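# Assemble the printed parts to match the card

## Task

Join the printed parts into the assembly pictured on the instruction card, working fast. It counts only if the assembly still matches once the robot lets go, and no part may end up off the table.

## Robot and tools

ROBOT. Two arms face each other across a table. left_arm carries a left hand, with its base near (+0.026, +0.516, 0) m. right_arm carries a right hand, with its base near (+0.040, -0.531, 0) m. Scene frame: the origin sits on the table top midway between the nominal bases, z = 0 is the table surface, +z is up and left_arm is on the +y side. Arm names do not match image left and right. show_instructions displays the reference card.

HAND POINT. Each arm is steered by a point 0.05 m in front of the palm and 0.15 m out from the wrist flange along the fingers. In its own axes, +z runs along the straightened fingers, +y points out of the palm, and +x crosses the palm away from the thumb on the right hand but toward the thumb on the left hand. Straight fingertips reach 0.06 to 0.07 m past the point, and their centre lines are 0.06 m back along -y. With the fingers level, the wrist can sit as much as 0.11 m below the point (palm down) or 0.23 m below it (palm up), so it may reach the table first. A bracket on the little-finger side of the wrist can also strike things.

ROW LAYOUT. Every row is a single list of 28 numbers, each in [-1, 1], and always covers both arms. The first 14 are left_arm and the last 14 are right_arm. Each arm's block runs: dx, dy, dz, rx, ry, rz, thumb_turn, thumb_bend, index, middle, ring, little, force_limit, speed.
- dx..rz are an OFFSET, not a pose. They count from that arm's Hand target as it stood when the action or move began, along that Hand target's own axes. 1.0 equals 0.6 m or 180 degrees. rx, ry, rz together form one rotation vector. Sending six zeros asks for the current Hand target again. Repeating an offset moves the arm a further step. Per control step, the commanded orientation is clipped to within 32 degrees of the measured one.
- The six finger numbers are absolute targets: -1 is open or straight, +1 is closed. For thumb_turn, +1 places the thumb across the palm facing the fingers.
- force_limit: -1 is about 0 N at the fingertip, +1 is 10 N (15 N for the two thumb motors), linear in between.
- speed: -1 is nearly stopped, rising to full speed at +0.48 and above.
- No value means "leave the hand alone". To keep a hand as it is, resend the eight hand numbers from its last executed row. If nothing has been sent to it yet, send hand_measured, then hand_force_limit and hand_speed.
- To grip, turn the thumb fully in front of the palm. Objects about 0.035 to 0.065 m thick can be held this way, and handles down to about 0.025 m. For a soft grip, close with speed at -0.94 or lower. To grip harder, raise force_limit and also send a more-closed target. To loosen, send a target more open than hand_measured.

TOOLS.
- execute_actions(actions, cameras): actions is a list of actions. Each action is up to 15 rows, one row per 1/30 s step. A short action keeps its last row until all 15 steps are used. Every row in an action is measured from that action's start, not from the row before. Images come back only if actions is empty or cameras asks for them.
- move(target, speed, blend, stop_force, zero, blocking, cameras): drives each hand point in a straight line toward its target. target is one 28-number row or a list of up to 15 rows, and every row is an offset from the same starting Hand targets. speed is in m/s, 0.002 to 3.6 (default 0.25), and turning is capped at twice that in rad/s. It can be one value or one per target. blend is a corner radius in m (0 means stop at each target). stop_force is in N, 3 to 120, and ends an arm's path when it feels that much push against its direction of travel; it is unreliable while the hand turns. zero (default true) re-zeroes before the move. blocking=false returns early and cannot be combined with stop_force. A move lasts at most 10 s and does not steer around obstacles. The hand lags behind the path, more so when moving fast. Keep paths away from an arm's own base.
- wait(seconds 0 to 10), stop() to brake a running move, zoom_image(camera, region [x0, y0, x1, y1] in pixels, no more than 504 per side, only on the latest images), zero_wrist_force(arm), finished_scene(scene=1).

CAMERAS. cam_high and cam_low are 672x504 pinhole. cam_left_wrist and cam_right_wrist are 616x616 fisheye. A camera name the tool does not know makes the call invalid.

RESULTS. end_effector_position (m) and end_effector_quat_wxyz are given in the scene frame. Hand target is the last commanded pose after clipping, and the next offsets count from it. The hand point often stops slightly short of it; to close the gap, send the remaining distance as an offset. hand_measured, hand_stopped_by (moving, target, force, stalled, fault) and hand_load_n follow the six-motor order. A grip that has slipped shows up only as hand_load_n falling toward 0. Wrist force and torque are reported in the hand's axes. The move line gives the outcome (done, off_target, moving, held, fault) plus any limits: paced means the command was clipped, held means a check withheld steps. Neither done nor off_target tells you whether the hand is touching something.

AVOID. The arms are stiff, so aim only slightly past a firm surface and approach slowly, preferably with stop_force. Contact between the two arms, or one hand squeezing the other's fingers, can end the scene. Do not let parts drop, do not release a part while it is still moving, do not slam into fixed or heavy objects, and keep every part on the table. Holding loads with an outstretched arm for a long time overheats the motors, which locks the brakes for 30 s or more.

Each tool is called after "Emit:" as name([rows], argument=value, ...), one row to a line, values as JSON.

Reference images:

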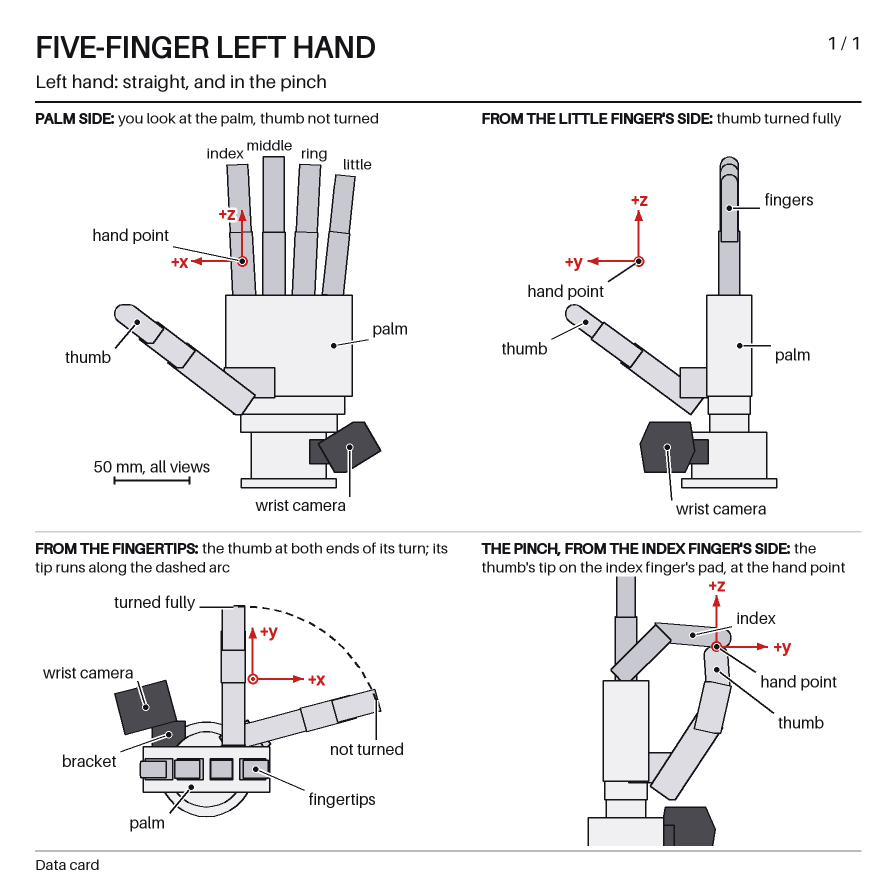

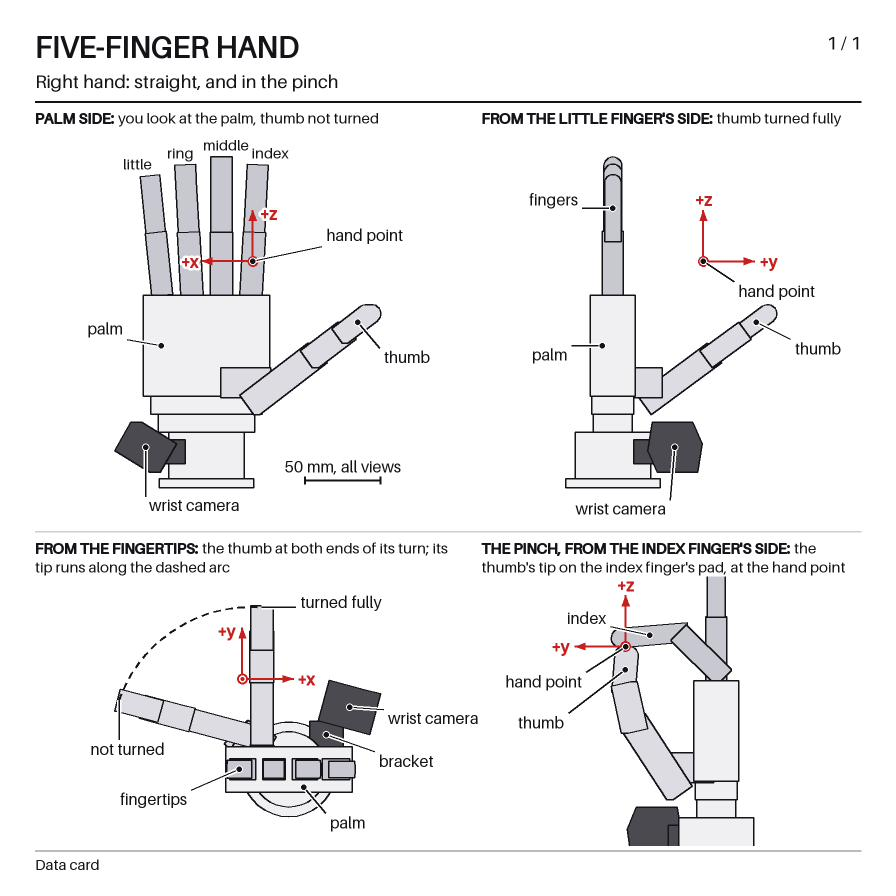

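## Session

Emit:
execute_actions(actions=[])

Scene clock: 0.00 s.
left_arm: end_effector_position=(+0.7549, +0.3300, +0.1296) hand_measured=(-1.000, -1.000, -1.000, -1.000, -1.000, -1.000) hand_load_n=(+0.0, +0.0, +0.0, +0.0, +0.0, +0.0) hand_stopped_by=(target, target, target, target, target, target) hand_force_limit=0.00 hand_speed=-0.80 end_effector_quat_wxyz=(+0.204, +0.536, +0.818, +0.056) | right_arm: end_effector_position=(+0.0890, +0.0367, +0.1771) hand_measured=(-1.000, -1.000, -1.000, -1.000, -1.000, -1.000) hand_load_n=(+0.0, +0.0, -0.5, +0.0, +0.0, +0.0) hand_stopped_by=(target, target, target, target, target, target) hand_force_limit=0.00 hand_speed=-0.80 end_effector_quat_wxyz=(+0.317, -0.939, +0.130, +0.007)
Joint positions: left_arm=[4.524 -2.404 -0.893 2.144 -1.493 -0.551] | right_arm=[-0.413 -1.225 1.47 0.71 1.366 -3.26]
Joint velocities: within noise
Joint torques (N m): no reading
Wrist force (N): no reading
Wrist torque (N m): no reading
Wrist force, peak (N): no reading
Hand target: left_arm +0.7549, +0.3300, +0.1296; +0.204, +0.536, +0.818, +0.056 | right_arm +0.0890, +0.0367, +0.1771; -0.317, +0.939, -0.130, -0.007

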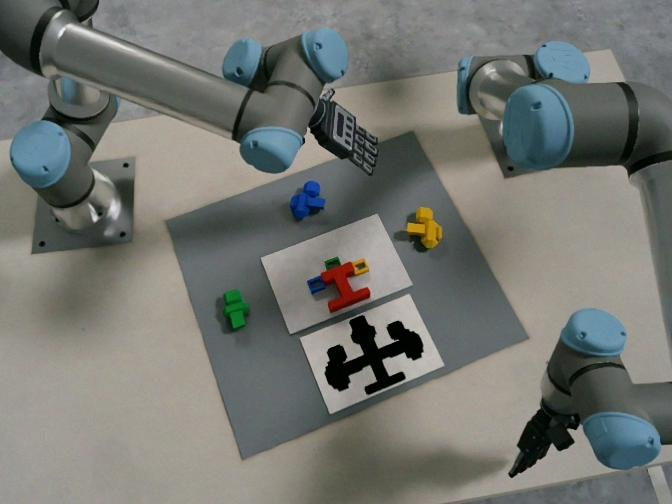

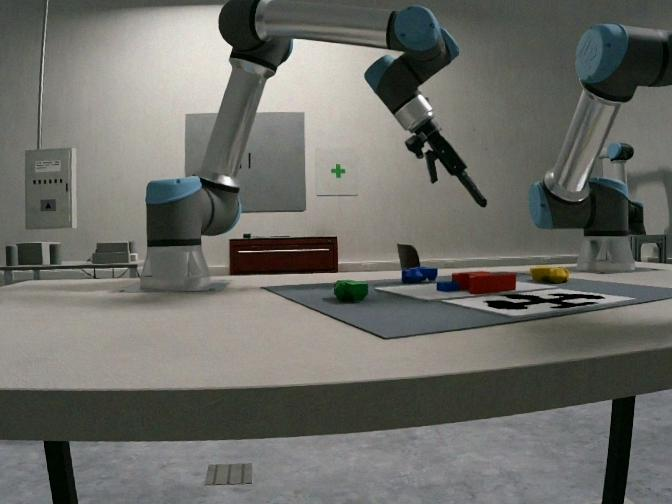

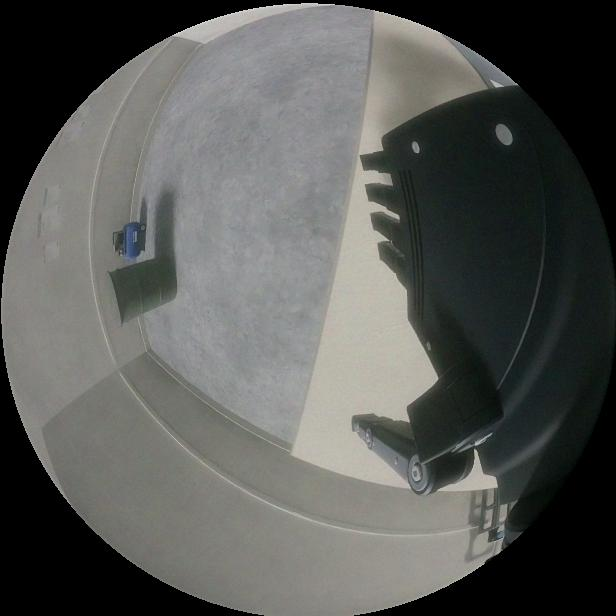

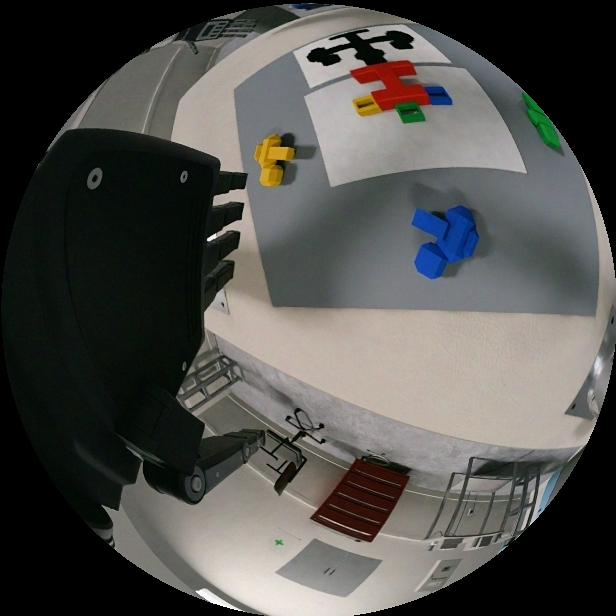

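Emit:
zoom_image(camera="cam_high", region=[200, 160, 460, 430])

Emit:
zoom_image(camera="cam_right_wrist", region=[230, 10, 570, 310])

Emit:
zoom_image(camera="cam_low", region=[310, 220, 650, 340])

Emit:
zoom_image(camera="cam_high", region=[270, 215, 430, 330])

Scaled by 1.867 from the camera's 672x504 image, which has a finer 960x720 frame.

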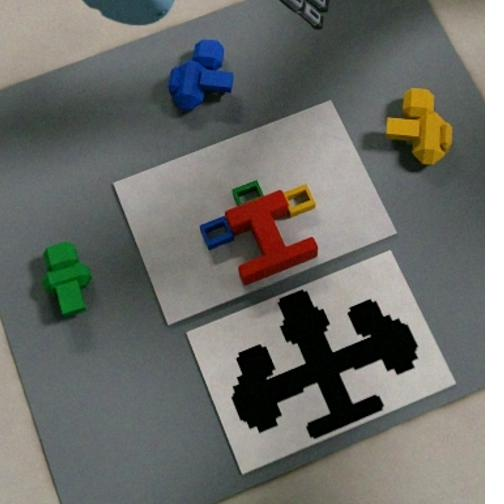

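Scaled by 1.482 from the camera's 616x616 image, which has a finer 880x880 frame.

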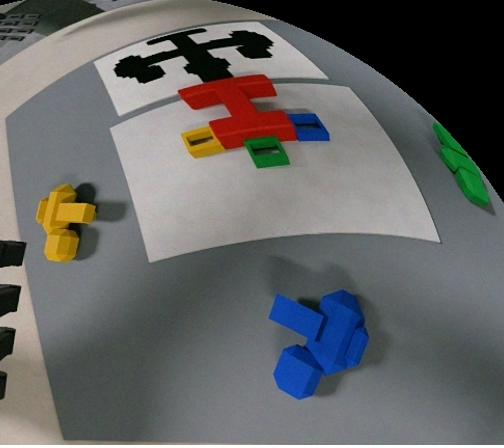

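Scaled by 1.482 from the camera's 672x504 image, which has a finer 960x720 frame.

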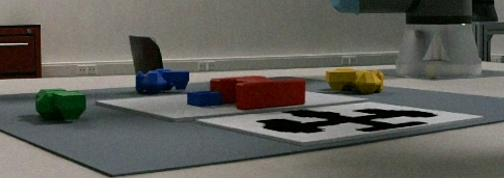

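Scaled by 3.150 from the camera's 672x504 image, which has a finer 960x720 frame.

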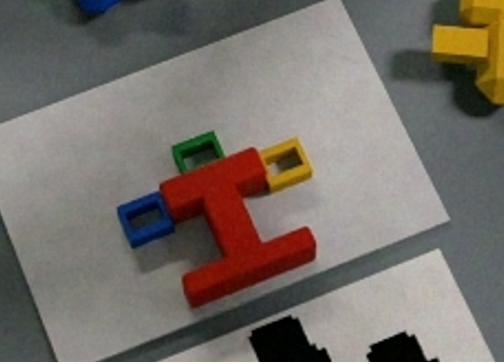

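Emit:
move(target=[0,0,0,0,0,0,-1,-1,-1,-1,-1,-1,0,-0.8,0.314,-0.133,-0.043,0,0,0,-1,-1,-1,-1,-1,-1,0,-0.8], speed=0.4, cameras=["all"])

Emit:
zoom_image(camera="cam_right_wrist", region=[250, 100, 590, 400])

Emit:
zoom_image(camera="cam_low", region=[420, 250, 540, 310])

Scene clock: 119.90 s.
left_arm: end_effector_position=(+0.7549, +0.3300, +0.1296) hand_measured=(-1.000, -1.000, -1.000, -1.000, -1.000, -1.000) hand_load_n=(+0.0, +0.0, +0.0, +0.0, +0.0, +0.0) hand_stopped_by=(target, target, target, target, target, target) hand_force_limit=0.00 hand_speed=-0.80 end_effector_quat_wxyz=(+0.204, +0.536, +0.818, +0.056) | right_arm: end_effector_position=(+0.2890, +0.0371, +0.2269) hand_measured=(-1.000, -1.000, -1.000, -1.000, -1.000, -1.000) hand_load_n=(+0.0, +0.0, +0.0, +0.0, +0.0, +0.5) hand_stopped_by=(target, target, target, target, target, target) hand_force_limit=0.00 hand_speed=-0.80 end_effector_quat_wxyz=(+0.317, -0.939, +0.130, +0.007)
Joint positions: left_arm=[4.524 -2.404 -0.893 2.144 -1.493 -0.551] | right_arm=[-0.751 -1.049 1.103 0.988 1.181 -3.557]
Joint torques (N m): left_arm=[-1.84 53.43 19.81 -1.38 0.27 -0.17] | right_arm=[-5.8 -32.31 -25.39 1.63 1.87 -0.65]
Wrist force (N): left_arm=[0.0 0.1 0.1] | right_arm=[-0.2 0.3 -0.9]
Wrist torque (N m): left_arm=[0.00 0.01 -0.01] | right_arm=[0.06 0.07 -0.04]
Wrist force, peak (N): left_arm=[0.2 0.4 0.2] | right_arm=[-2.1 1.2 0.0]
Hand target: left_arm +0.7549, +0.3300, +0.1296; +0.204, +0.536, +0.818, +0.056 | right_arm +0.2891, +0.0371, +0.2269; -0.317, +0.939, -0.130, -0.007
Off the commanded pose: left_arm 0.000 m, 0 deg | right_arm 0.000 m, 0 deg.
move: done

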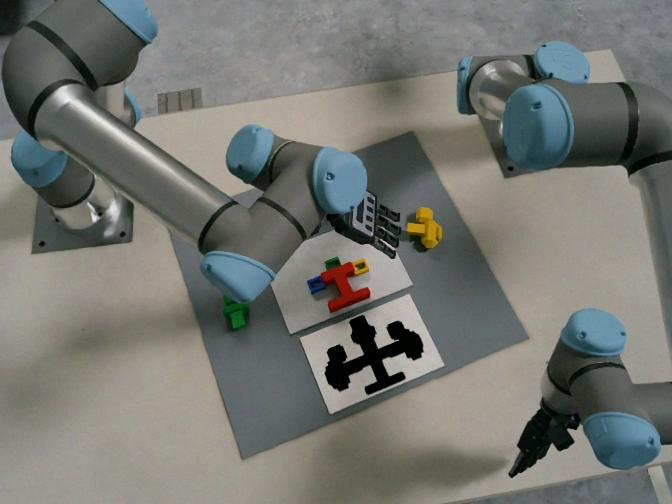

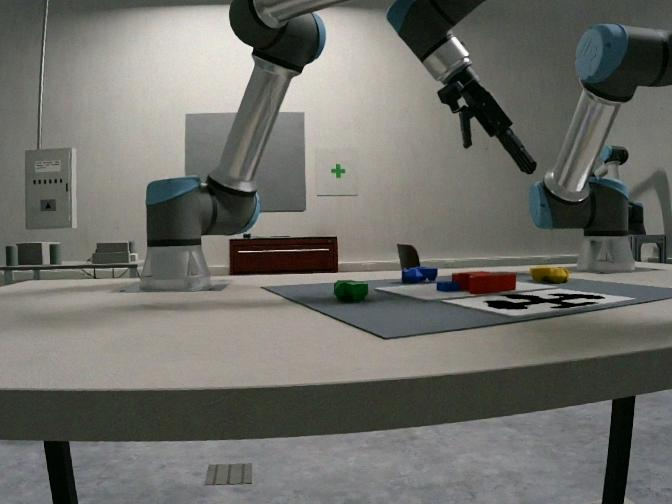

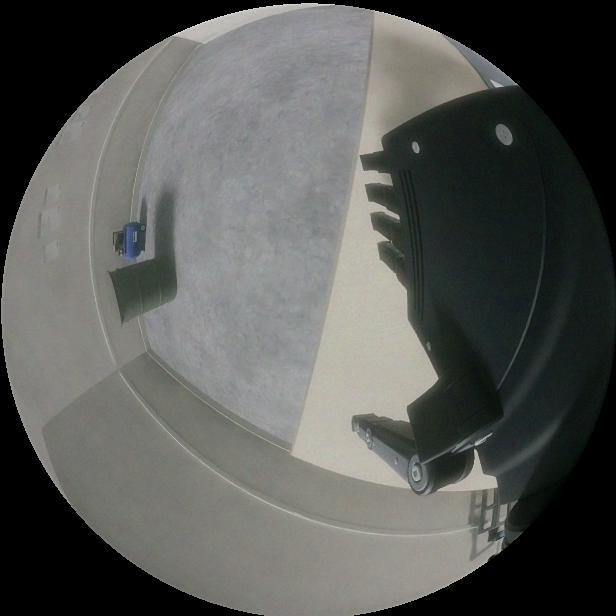

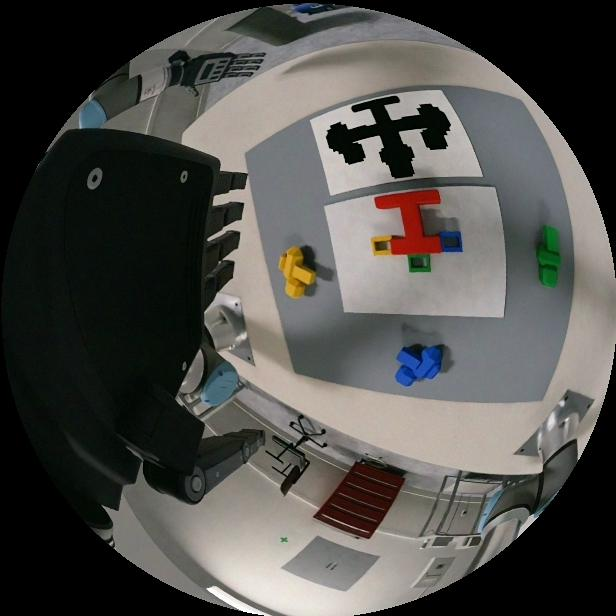

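Scaled by 1.482 from the camera's 616x616 image, which has a finer 880x880 frame.

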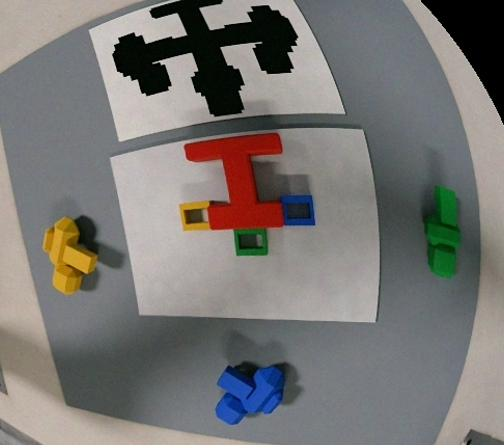

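Scaled by 4.200 from the camera's 672x504 image, which has a finer 960x720 frame.

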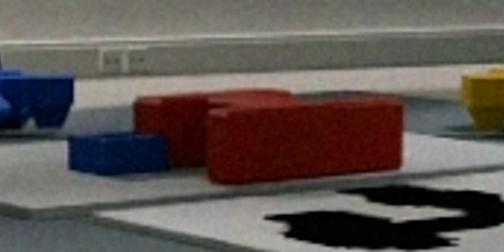

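Emit:
zoom_image(camera="cam_right_wrist", region=[380, 330, 460, 400])

Emit:
zoom_image(camera="cam_right_wrist", region=[260, 230, 340, 310])

Emit:
zoom_image(camera="cam_right_wrist", region=[510, 210, 590, 300])

Emit:
zoom_image(camera="cam_low", region=[390, 255, 450, 295])

Emit:
zoom_image(camera="cam_low", region=[320, 265, 380, 310])

Emit:
zoom_image(camera="cam_low", region=[520, 255, 580, 295])

Emit:
zoom_image(camera="cam_high", region=[395, 200, 455, 260])

Emit:
zoom_image(camera="cam_high", region=[300, 310, 440, 410])

Emit:
zoom_image(camera="cam_right_wrist", region=[360, 180, 480, 290])

Scaled by 6.300 from the camera's 616x616 image, which has a finer 880x880 frame.

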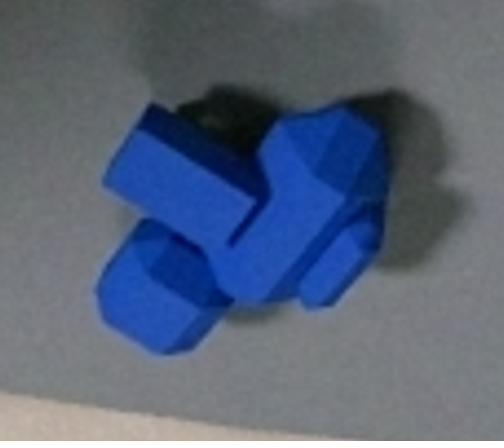

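Scaled by 6.300 from the camera's 616x616 image, which has a finer 880x880 frame.

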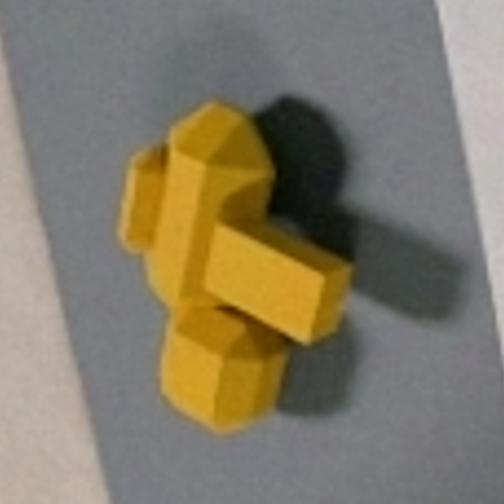

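Scaled by 5.600 from the camera's 616x616 image, which has a finer 880x880 frame.

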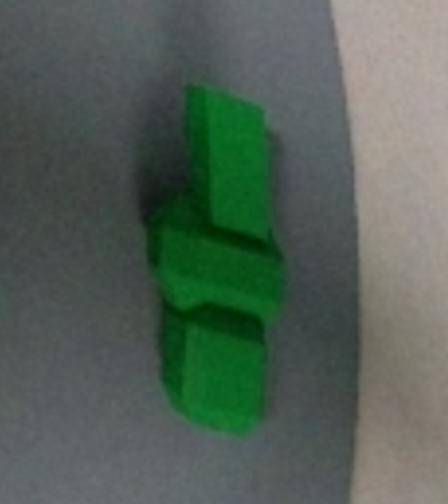

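Scaled by 8.400 from the camera's 672x504 image, which has a finer 960x720 frame.

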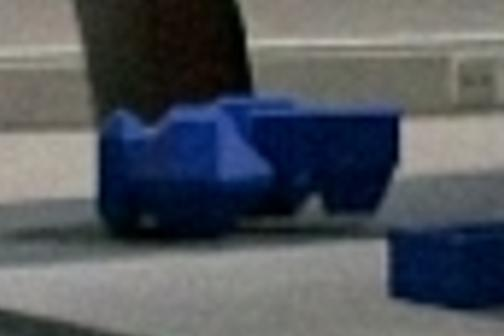

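Scaled by 8.400 from the camera's 672x504 image, which has a finer 960x720 frame.

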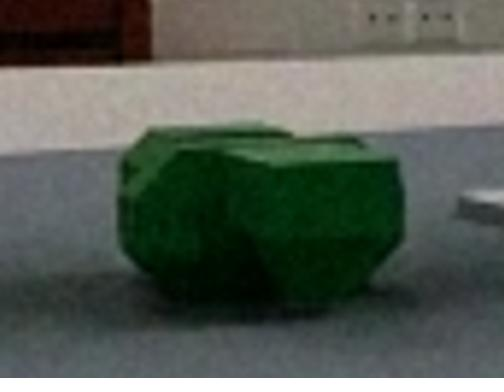

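Scaled by 8.400 from the camera's 672x504 image, which has a finer 960x720 frame.

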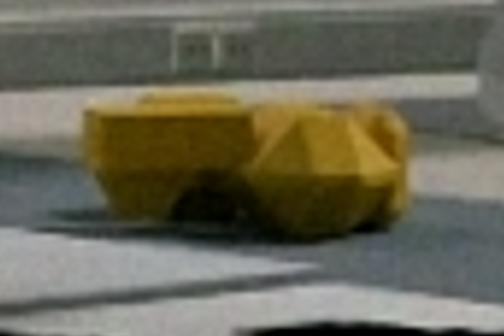

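Scaled by 8.400 from the camera's 672x504 image, which has a finer 960x720 frame.

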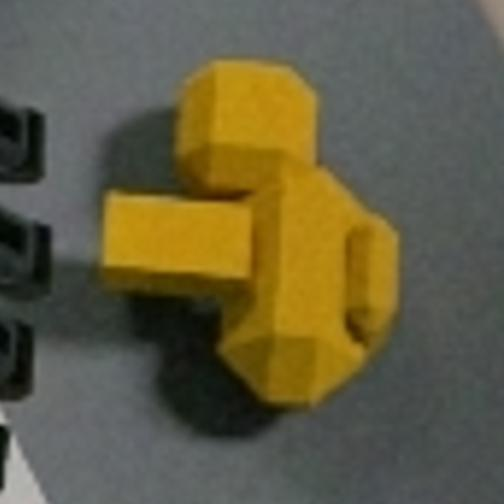

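Scaled by 3.600 from the camera's 672x504 image, which has a finer 960x720 frame.

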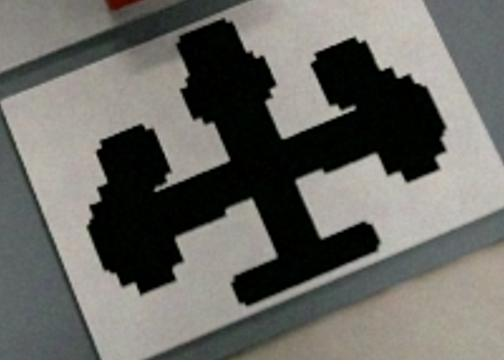

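Scaled by 4.200 from the camera's 616x616 image, which has a finer 880x880 frame.

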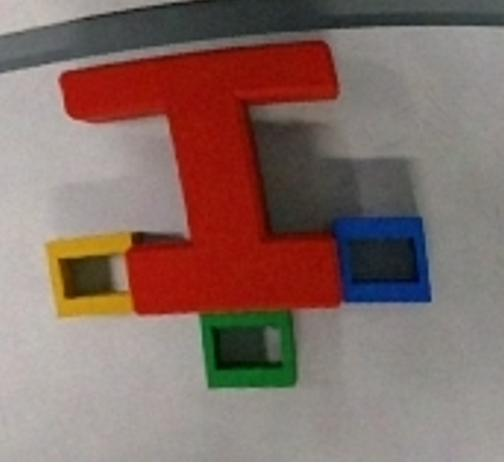

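Emit:
move(target=[0.140,-0.870,-0.357,0.267,-0.003,-0.371,1,-1,-0.4,-0.4,1,1,0,0.3,0.172,0.369,-0.114,0.041,-0.046,-0.1,1,-1,-0.4,-0.4,1,1,0,0.3], speed=0.45, cameras=["all"])

Emit:
zoom_image(camera="cam_high", region=[210, 150, 470, 350])

Scene clock: 337.13 s.
left_arm: end_effector_position=(+0.1968, +0.2135, +0.1403) hand_measured=(+1.000, -1.000, -0.400, -0.400, +1.000, +1.000) hand_load_n=(+0.0, +0.0, +0.0, +0.0, +0.0, +0.5) hand_stopped_by=(target, target, target, target, target, target) hand_force_limit=0.00 hand_speed=0.30 end_effector_quat_wxyz=(-0.019, +0.045, +0.922, -0.383) | right_arm: end_effector_position=(+0.3289, -0.1979, +0.1401) hand_measured=(+1.000, -1.000, -0.400, -0.400, +1.000, +1.000) hand_load_n=(+0.0, +0.0, +0.0, +0.0, +0.0, +0.0) hand_stopped_by=(target, target, target, target, target, target) hand_force_limit=0.00 hand_speed=0.30 end_effector_quat_wxyz=(-0.382, +0.923, +0.041, -0.017)
Joint positions: left_arm=[4.479 -1.608 -2.132 2.238 -0.786 -1.669] | right_arm=[-1.329 -1.271 1.801 0.934 0.791 -4.562]
Joint torques (N m): left_arm=[-7.78 18.56 8.67 -4.07 1.09 -0.12] | right_arm=[6.35 -32.71 -19.39 0.87 1.68 -1.4]
Wrist force (N): left_arm=[0.1 1.6 -0.4] | right_arm=[-0.2 0.3 -0.7]
Wrist torque (N m): left_arm=[0.40 0.00 -0.10] | right_arm=[0.13 0.05 -0.01]
Wrist force, peak (N): left_arm=[2.0 1.5 -0.5] | right_arm=[0.1 1.1 -1.0]
Hand target: left_arm +0.1966, +0.2134, +0.1403; -0.019, +0.045, +0.922, -0.383 | right_arm +0.3289, -0.1979, +0.1401; -0.382, +0.923, +0.041, -0.017
Off the commanded pose: left_arm 0.000 m, 0 deg | right_arm 0.000 m, 0 deg.
move: done

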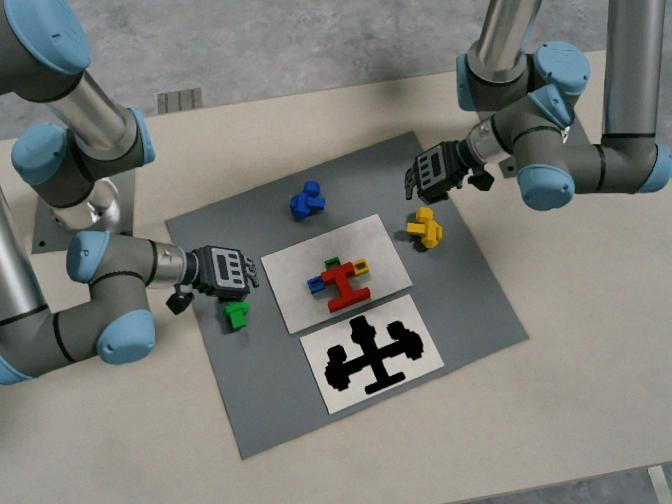

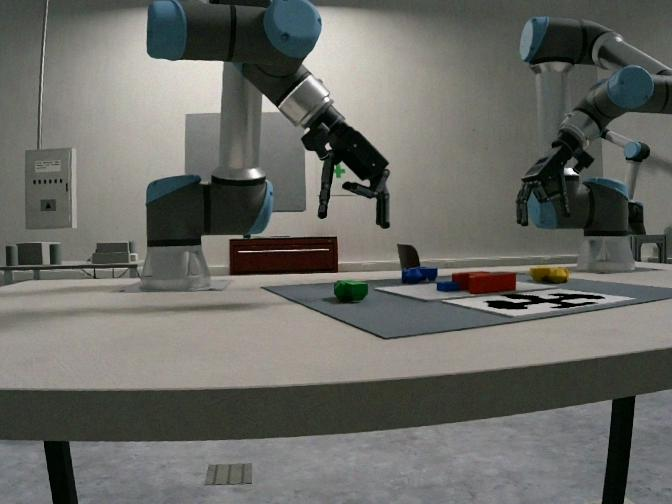

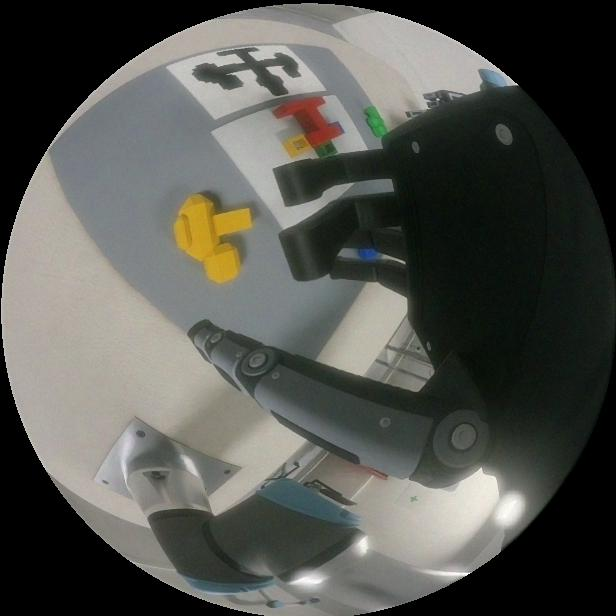

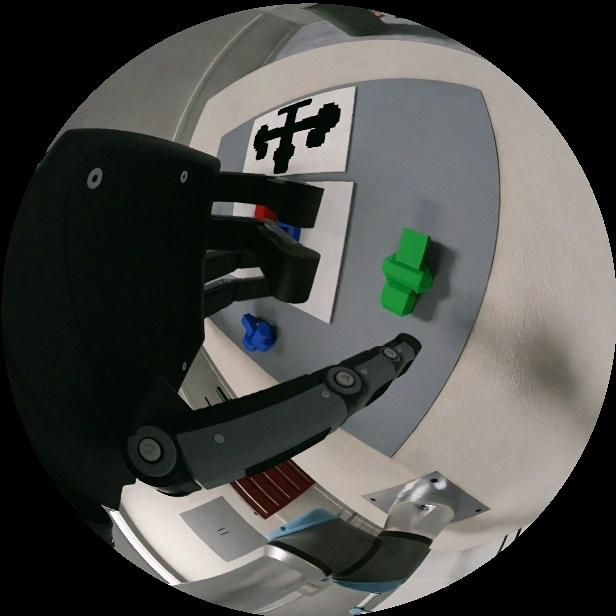

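Scaled by 1.938 from the camera's 672x504 image, which has a finer 960x720 frame.

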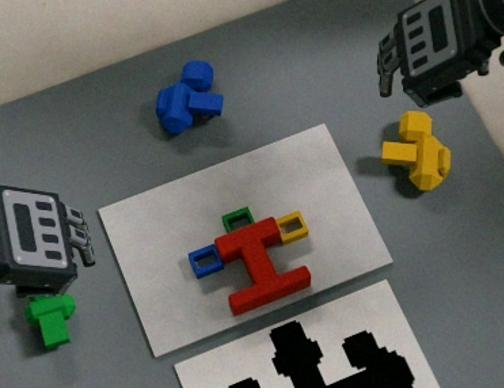

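Emit:
move(target=[-0.0055,0.088,0.066,0,0,0,1,-1,-0.4,-0.4,1,1,0,0.3,0.026,0.092,0.061,0,0,0,1,-1,-0.4,-0.4,1,1,0,0.3], speed=0.25, cameras=["all"])

Emit:
zoom_image(camera="cam_left_wrist", region=[120, 130, 340, 380])

Emit:
zoom_image(camera="cam_right_wrist", region=[260, 130, 500, 380])

Emit:
zoom_image(camera="cam_low", region=[300, 190, 600, 320])

Scene clock: 397.70 s.
left_arm: end_effector_position=(+0.2007, +0.2223, +0.0750) hand_measured=(+1.000, -1.000, -0.400, -0.400, +1.000, +1.000) hand_load_n=(+0.0, +0.0, +0.0, +0.0, +0.5, +0.0) hand_stopped_by=(target, target, target, target, target, target) hand_force_limit=0.00 hand_speed=0.30 end_effector_quat_wxyz=(-0.019, +0.045, +0.922, -0.383) | right_arm: end_effector_position=(+0.3456, -0.2096, +0.0752) hand_measured=(+1.000, -1.000, -0.400, -0.400, +1.000, +1.000) hand_load_n=(+0.0, +0.0, +0.0, +0.0, +0.0, +0.0) hand_stopped_by=(target, target, target, target, target, target) hand_force_limit=0.00 hand_speed=0.30 end_effector_quat_wxyz=(-0.382, +0.923, +0.041, -0.017)
Joint positions: left_arm=[4.519 -1.732 -2.223 2.414 -0.784 -1.614] | right_arm=[-1.368 -1.156 1.847 0.812 0.787 -4.617]
Joint torques (N m): left_arm=[-6.09 19.62 17.27 -2.38 2.85 -1.56] | right_arm=[12.28 -23.99 -20.14 1.85 -3.02 1.14]
Wrist force (N): left_arm=[0.4 1.8 -0.4] | right_arm=[-0.2 0.1 -0.8]
Wrist torque (N m): left_arm=[0.47 -0.04 -0.06] | right_arm=[0.11 0.07 0.04]
Wrist force, peak (N): left_arm=[0.4 2.6 0.1] | right_arm=[-0.2 -1.3 -1.5]
Hand target: left_arm +0.2008, +0.2223, +0.0749; -0.019, +0.045, +0.922, -0.383 | right_arm +0.3456, -0.2096, +0.0752; -0.382, +0.923, +0.041, -0.017
Off the commanded pose: left_arm 0.000 m, 0 deg | right_arm 0.000 m, 0 deg.
move: done

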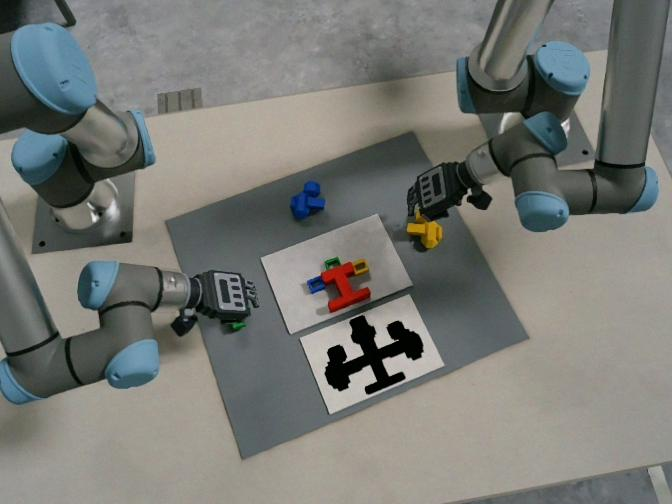

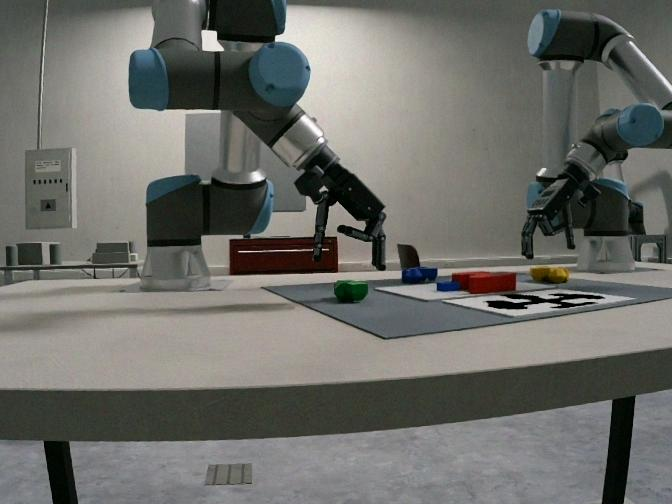

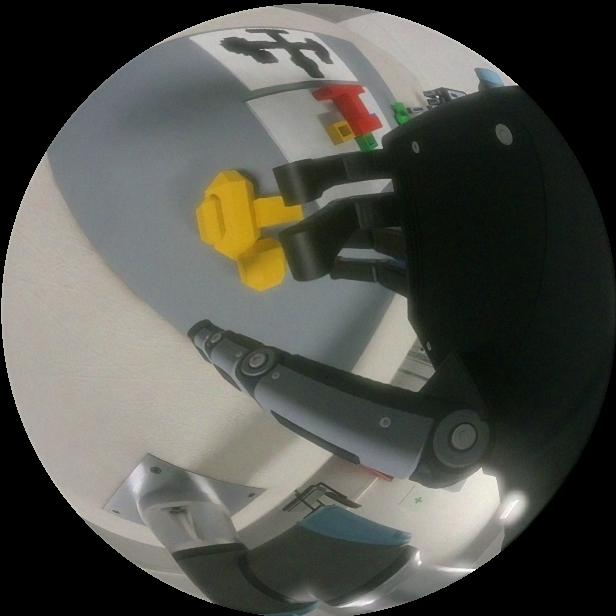

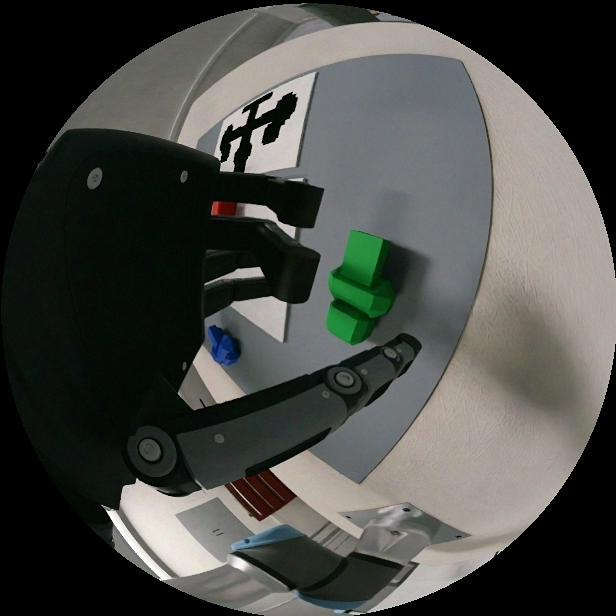

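Scaled by 2.016 from the camera's 616x616 image, which has a finer 880x880 frame.

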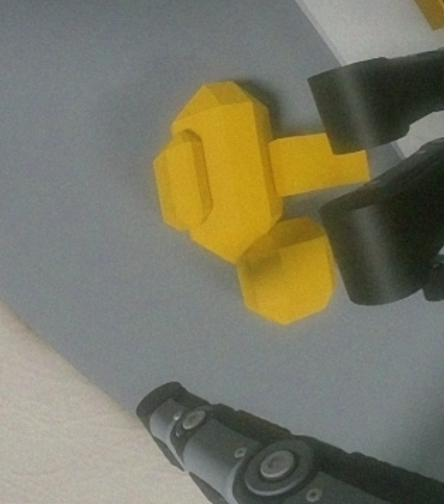

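Scaled by 2.016 from the camera's 616x616 image, which has a finer 880x880 frame.

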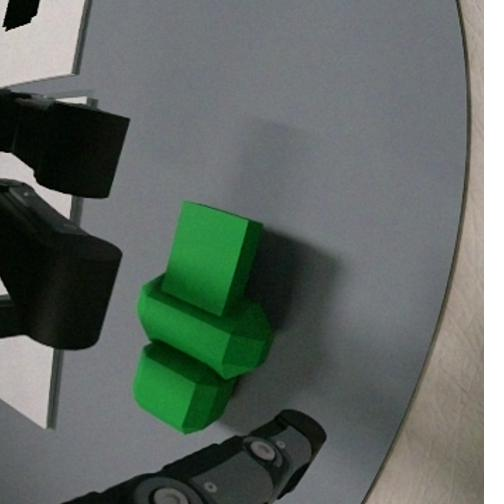

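Scaled by 1.680 from the camera's 672x504 image, which has a finer 960x720 frame.

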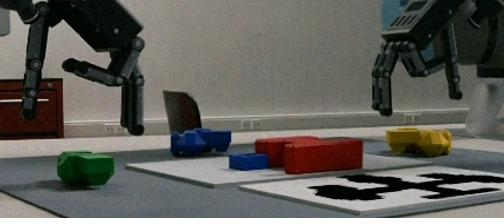

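Emit:
move(target=[0.005,0.005,0.04,0,0,0,1,-1,-0.4,-0.4,1,1,0,0.3,-0.025,0.017,0.02,0,0,0,1,-1,-0.4,-0.4,1,1,0,0.3], speed=0.25, cameras=["all"])

Emit:
zoom_image(camera="cam_high", region=[370, 150, 490, 270])

Emit:
zoom_image(camera="cam_high", region=[170, 240, 290, 360])

Emit:
zoom_image(camera="cam_low", region=[290, 180, 410, 310])

Emit:
zoom_image(camera="cam_low", region=[490, 170, 620, 300])

Scene clock: 483.93 s.
left_arm: end_effector_position=(+0.1963, +0.2077, +0.0558) hand_measured=(+1.000, -1.000, -0.400, -0.400, +1.000, +1.000) hand_load_n=(+0.0, +0.0, +0.0, +0.0, +0.0, +0.0) hand_stopped_by=(target, target, target, target, target, target) hand_force_limit=0.00 hand_speed=0.30 end_effector_quat_wxyz=(-0.019, +0.045, +0.922, -0.383) end_effector_velocity=(+0.000, +0.000, +0.001) end_effector_angular_velocity=(+0.000, -0.001, -0.002) | right_arm: end_effector_position=(+0.3305, -0.2096, +0.0595) hand_measured=(+1.000, -1.000, -0.400, -0.400, +1.000, +1.000) hand_load_n=(+0.0, +0.0, +0.0, +0.0, +0.0, +0.0) hand_stopped_by=(target, target, target, target, target, target) hand_force_limit=0.00 hand_speed=0.30 end_effector_quat_wxyz=(-0.382, +0.923, +0.041, -0.017)
Joint positions: left_arm=[4.456 -1.772 -2.22 2.513 -0.788 -1.702] | right_arm=[-1.362 -1.158 1.901 0.753 0.788 -4.608]
Joint velocities: left_arm=[0.002 0.002 0 -0.004 0 0.006] | right_arm=[within noise]
Joint torques (N m): left_arm=[6.2 29.86 16.09 -4.01 0.2 1.92] | right_arm=[4.26 -34.24 -20.57 3.45 1.69 -0.36]
Wrist force (N): left_arm=[0.6 1.9 -0.5] | right_arm=[-0.2 0.1 -0.9]
Wrist torque (N m): left_arm=[0.47 -0.08 -0.06] | right_arm=[0.13 0.07 -0.04]
Wrist force, peak (N): left_arm=[0.6 1.9 -0.5] | right_arm=[0.1 -0.3 -1.2]
Hand target: left_arm +0.1963, +0.2078, +0.0559; -0.019, +0.045, +0.922, -0.383 | right_arm +0.3306, -0.2097, +0.0595; -0.382, +0.923, +0.041, -0.017
Off the commanded pose: left_arm 0.000 m, 0 deg | right_arm 0.000 m, 0 deg.
move: done

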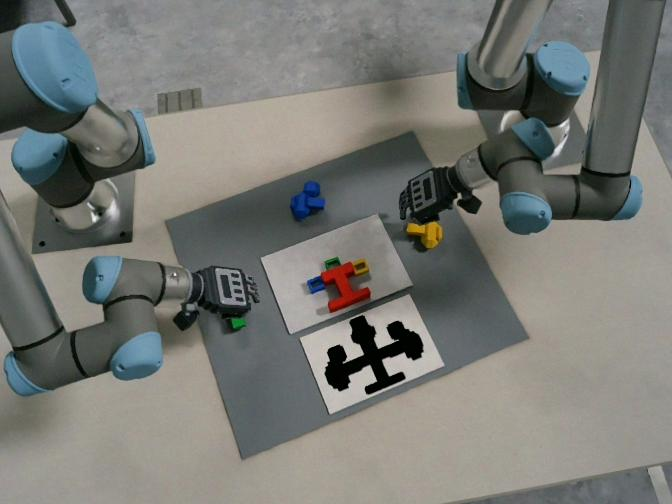

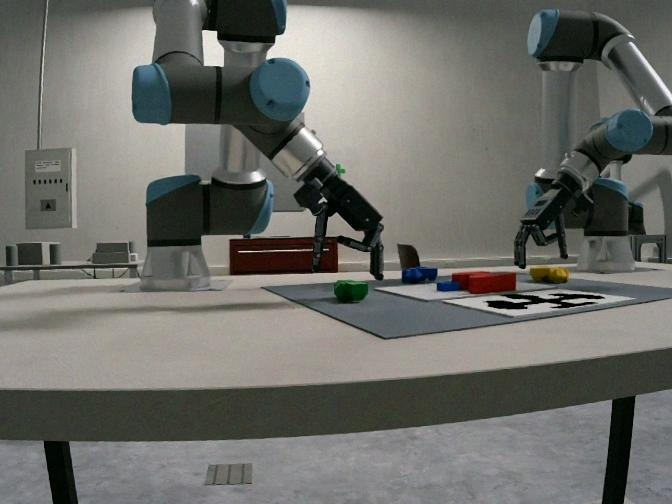

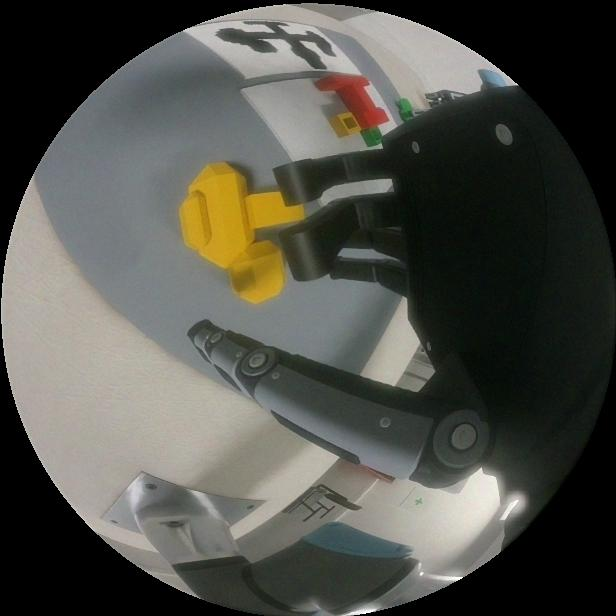

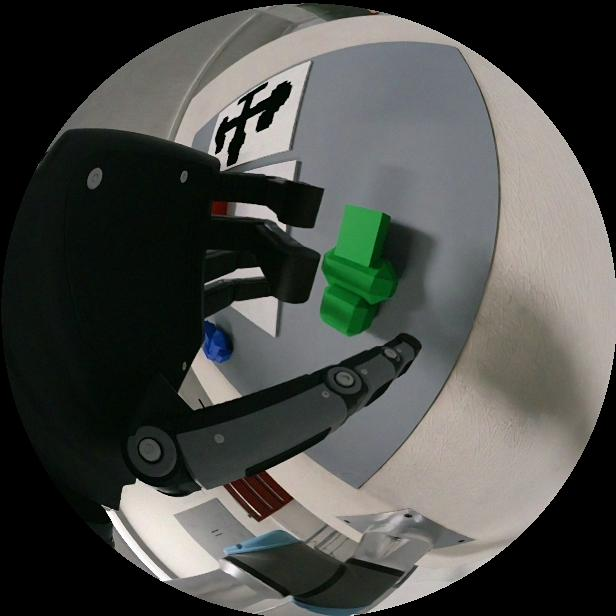

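Scaled by 4.200 from the camera's 672x504 image, which has a finer 960x720 frame.

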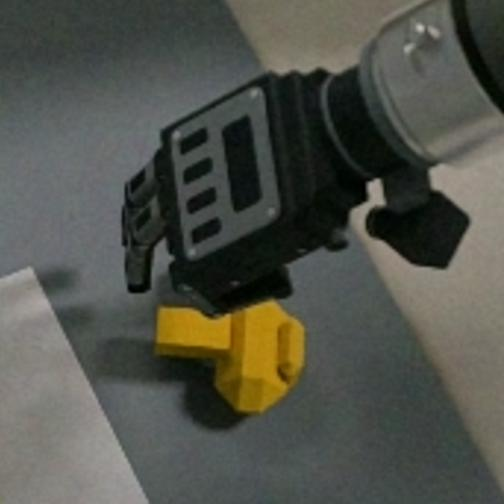

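Scaled by 4.200 from the camera's 672x504 image, which has a finer 960x720 frame.

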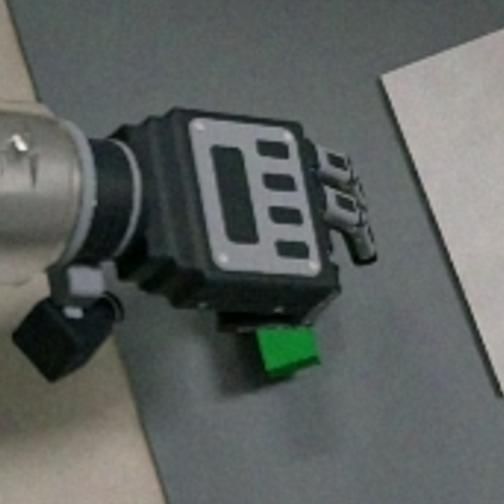

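Scaled by 3.877 from the camera's 672x504 image, which has a finer 960x720 frame.

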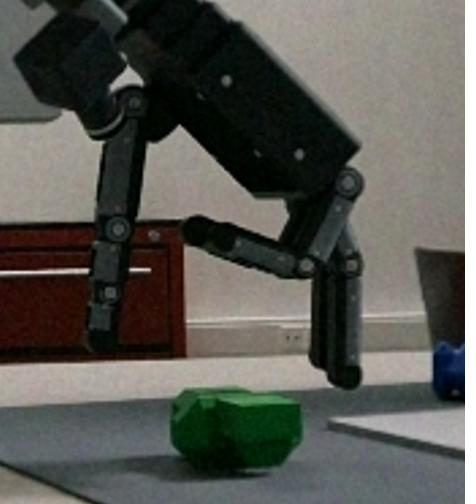

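Scaled by 3.877 from the camera's 672x504 image, which has a finer 960x720 frame.

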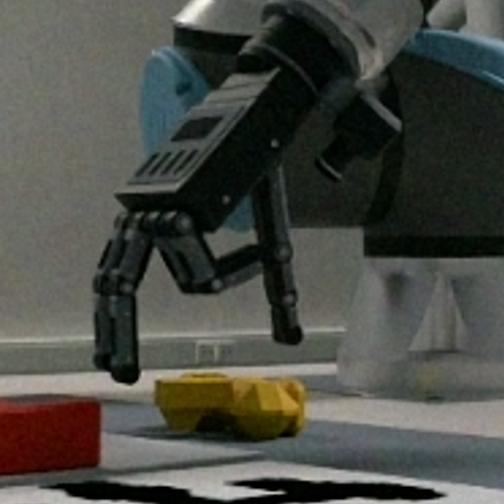

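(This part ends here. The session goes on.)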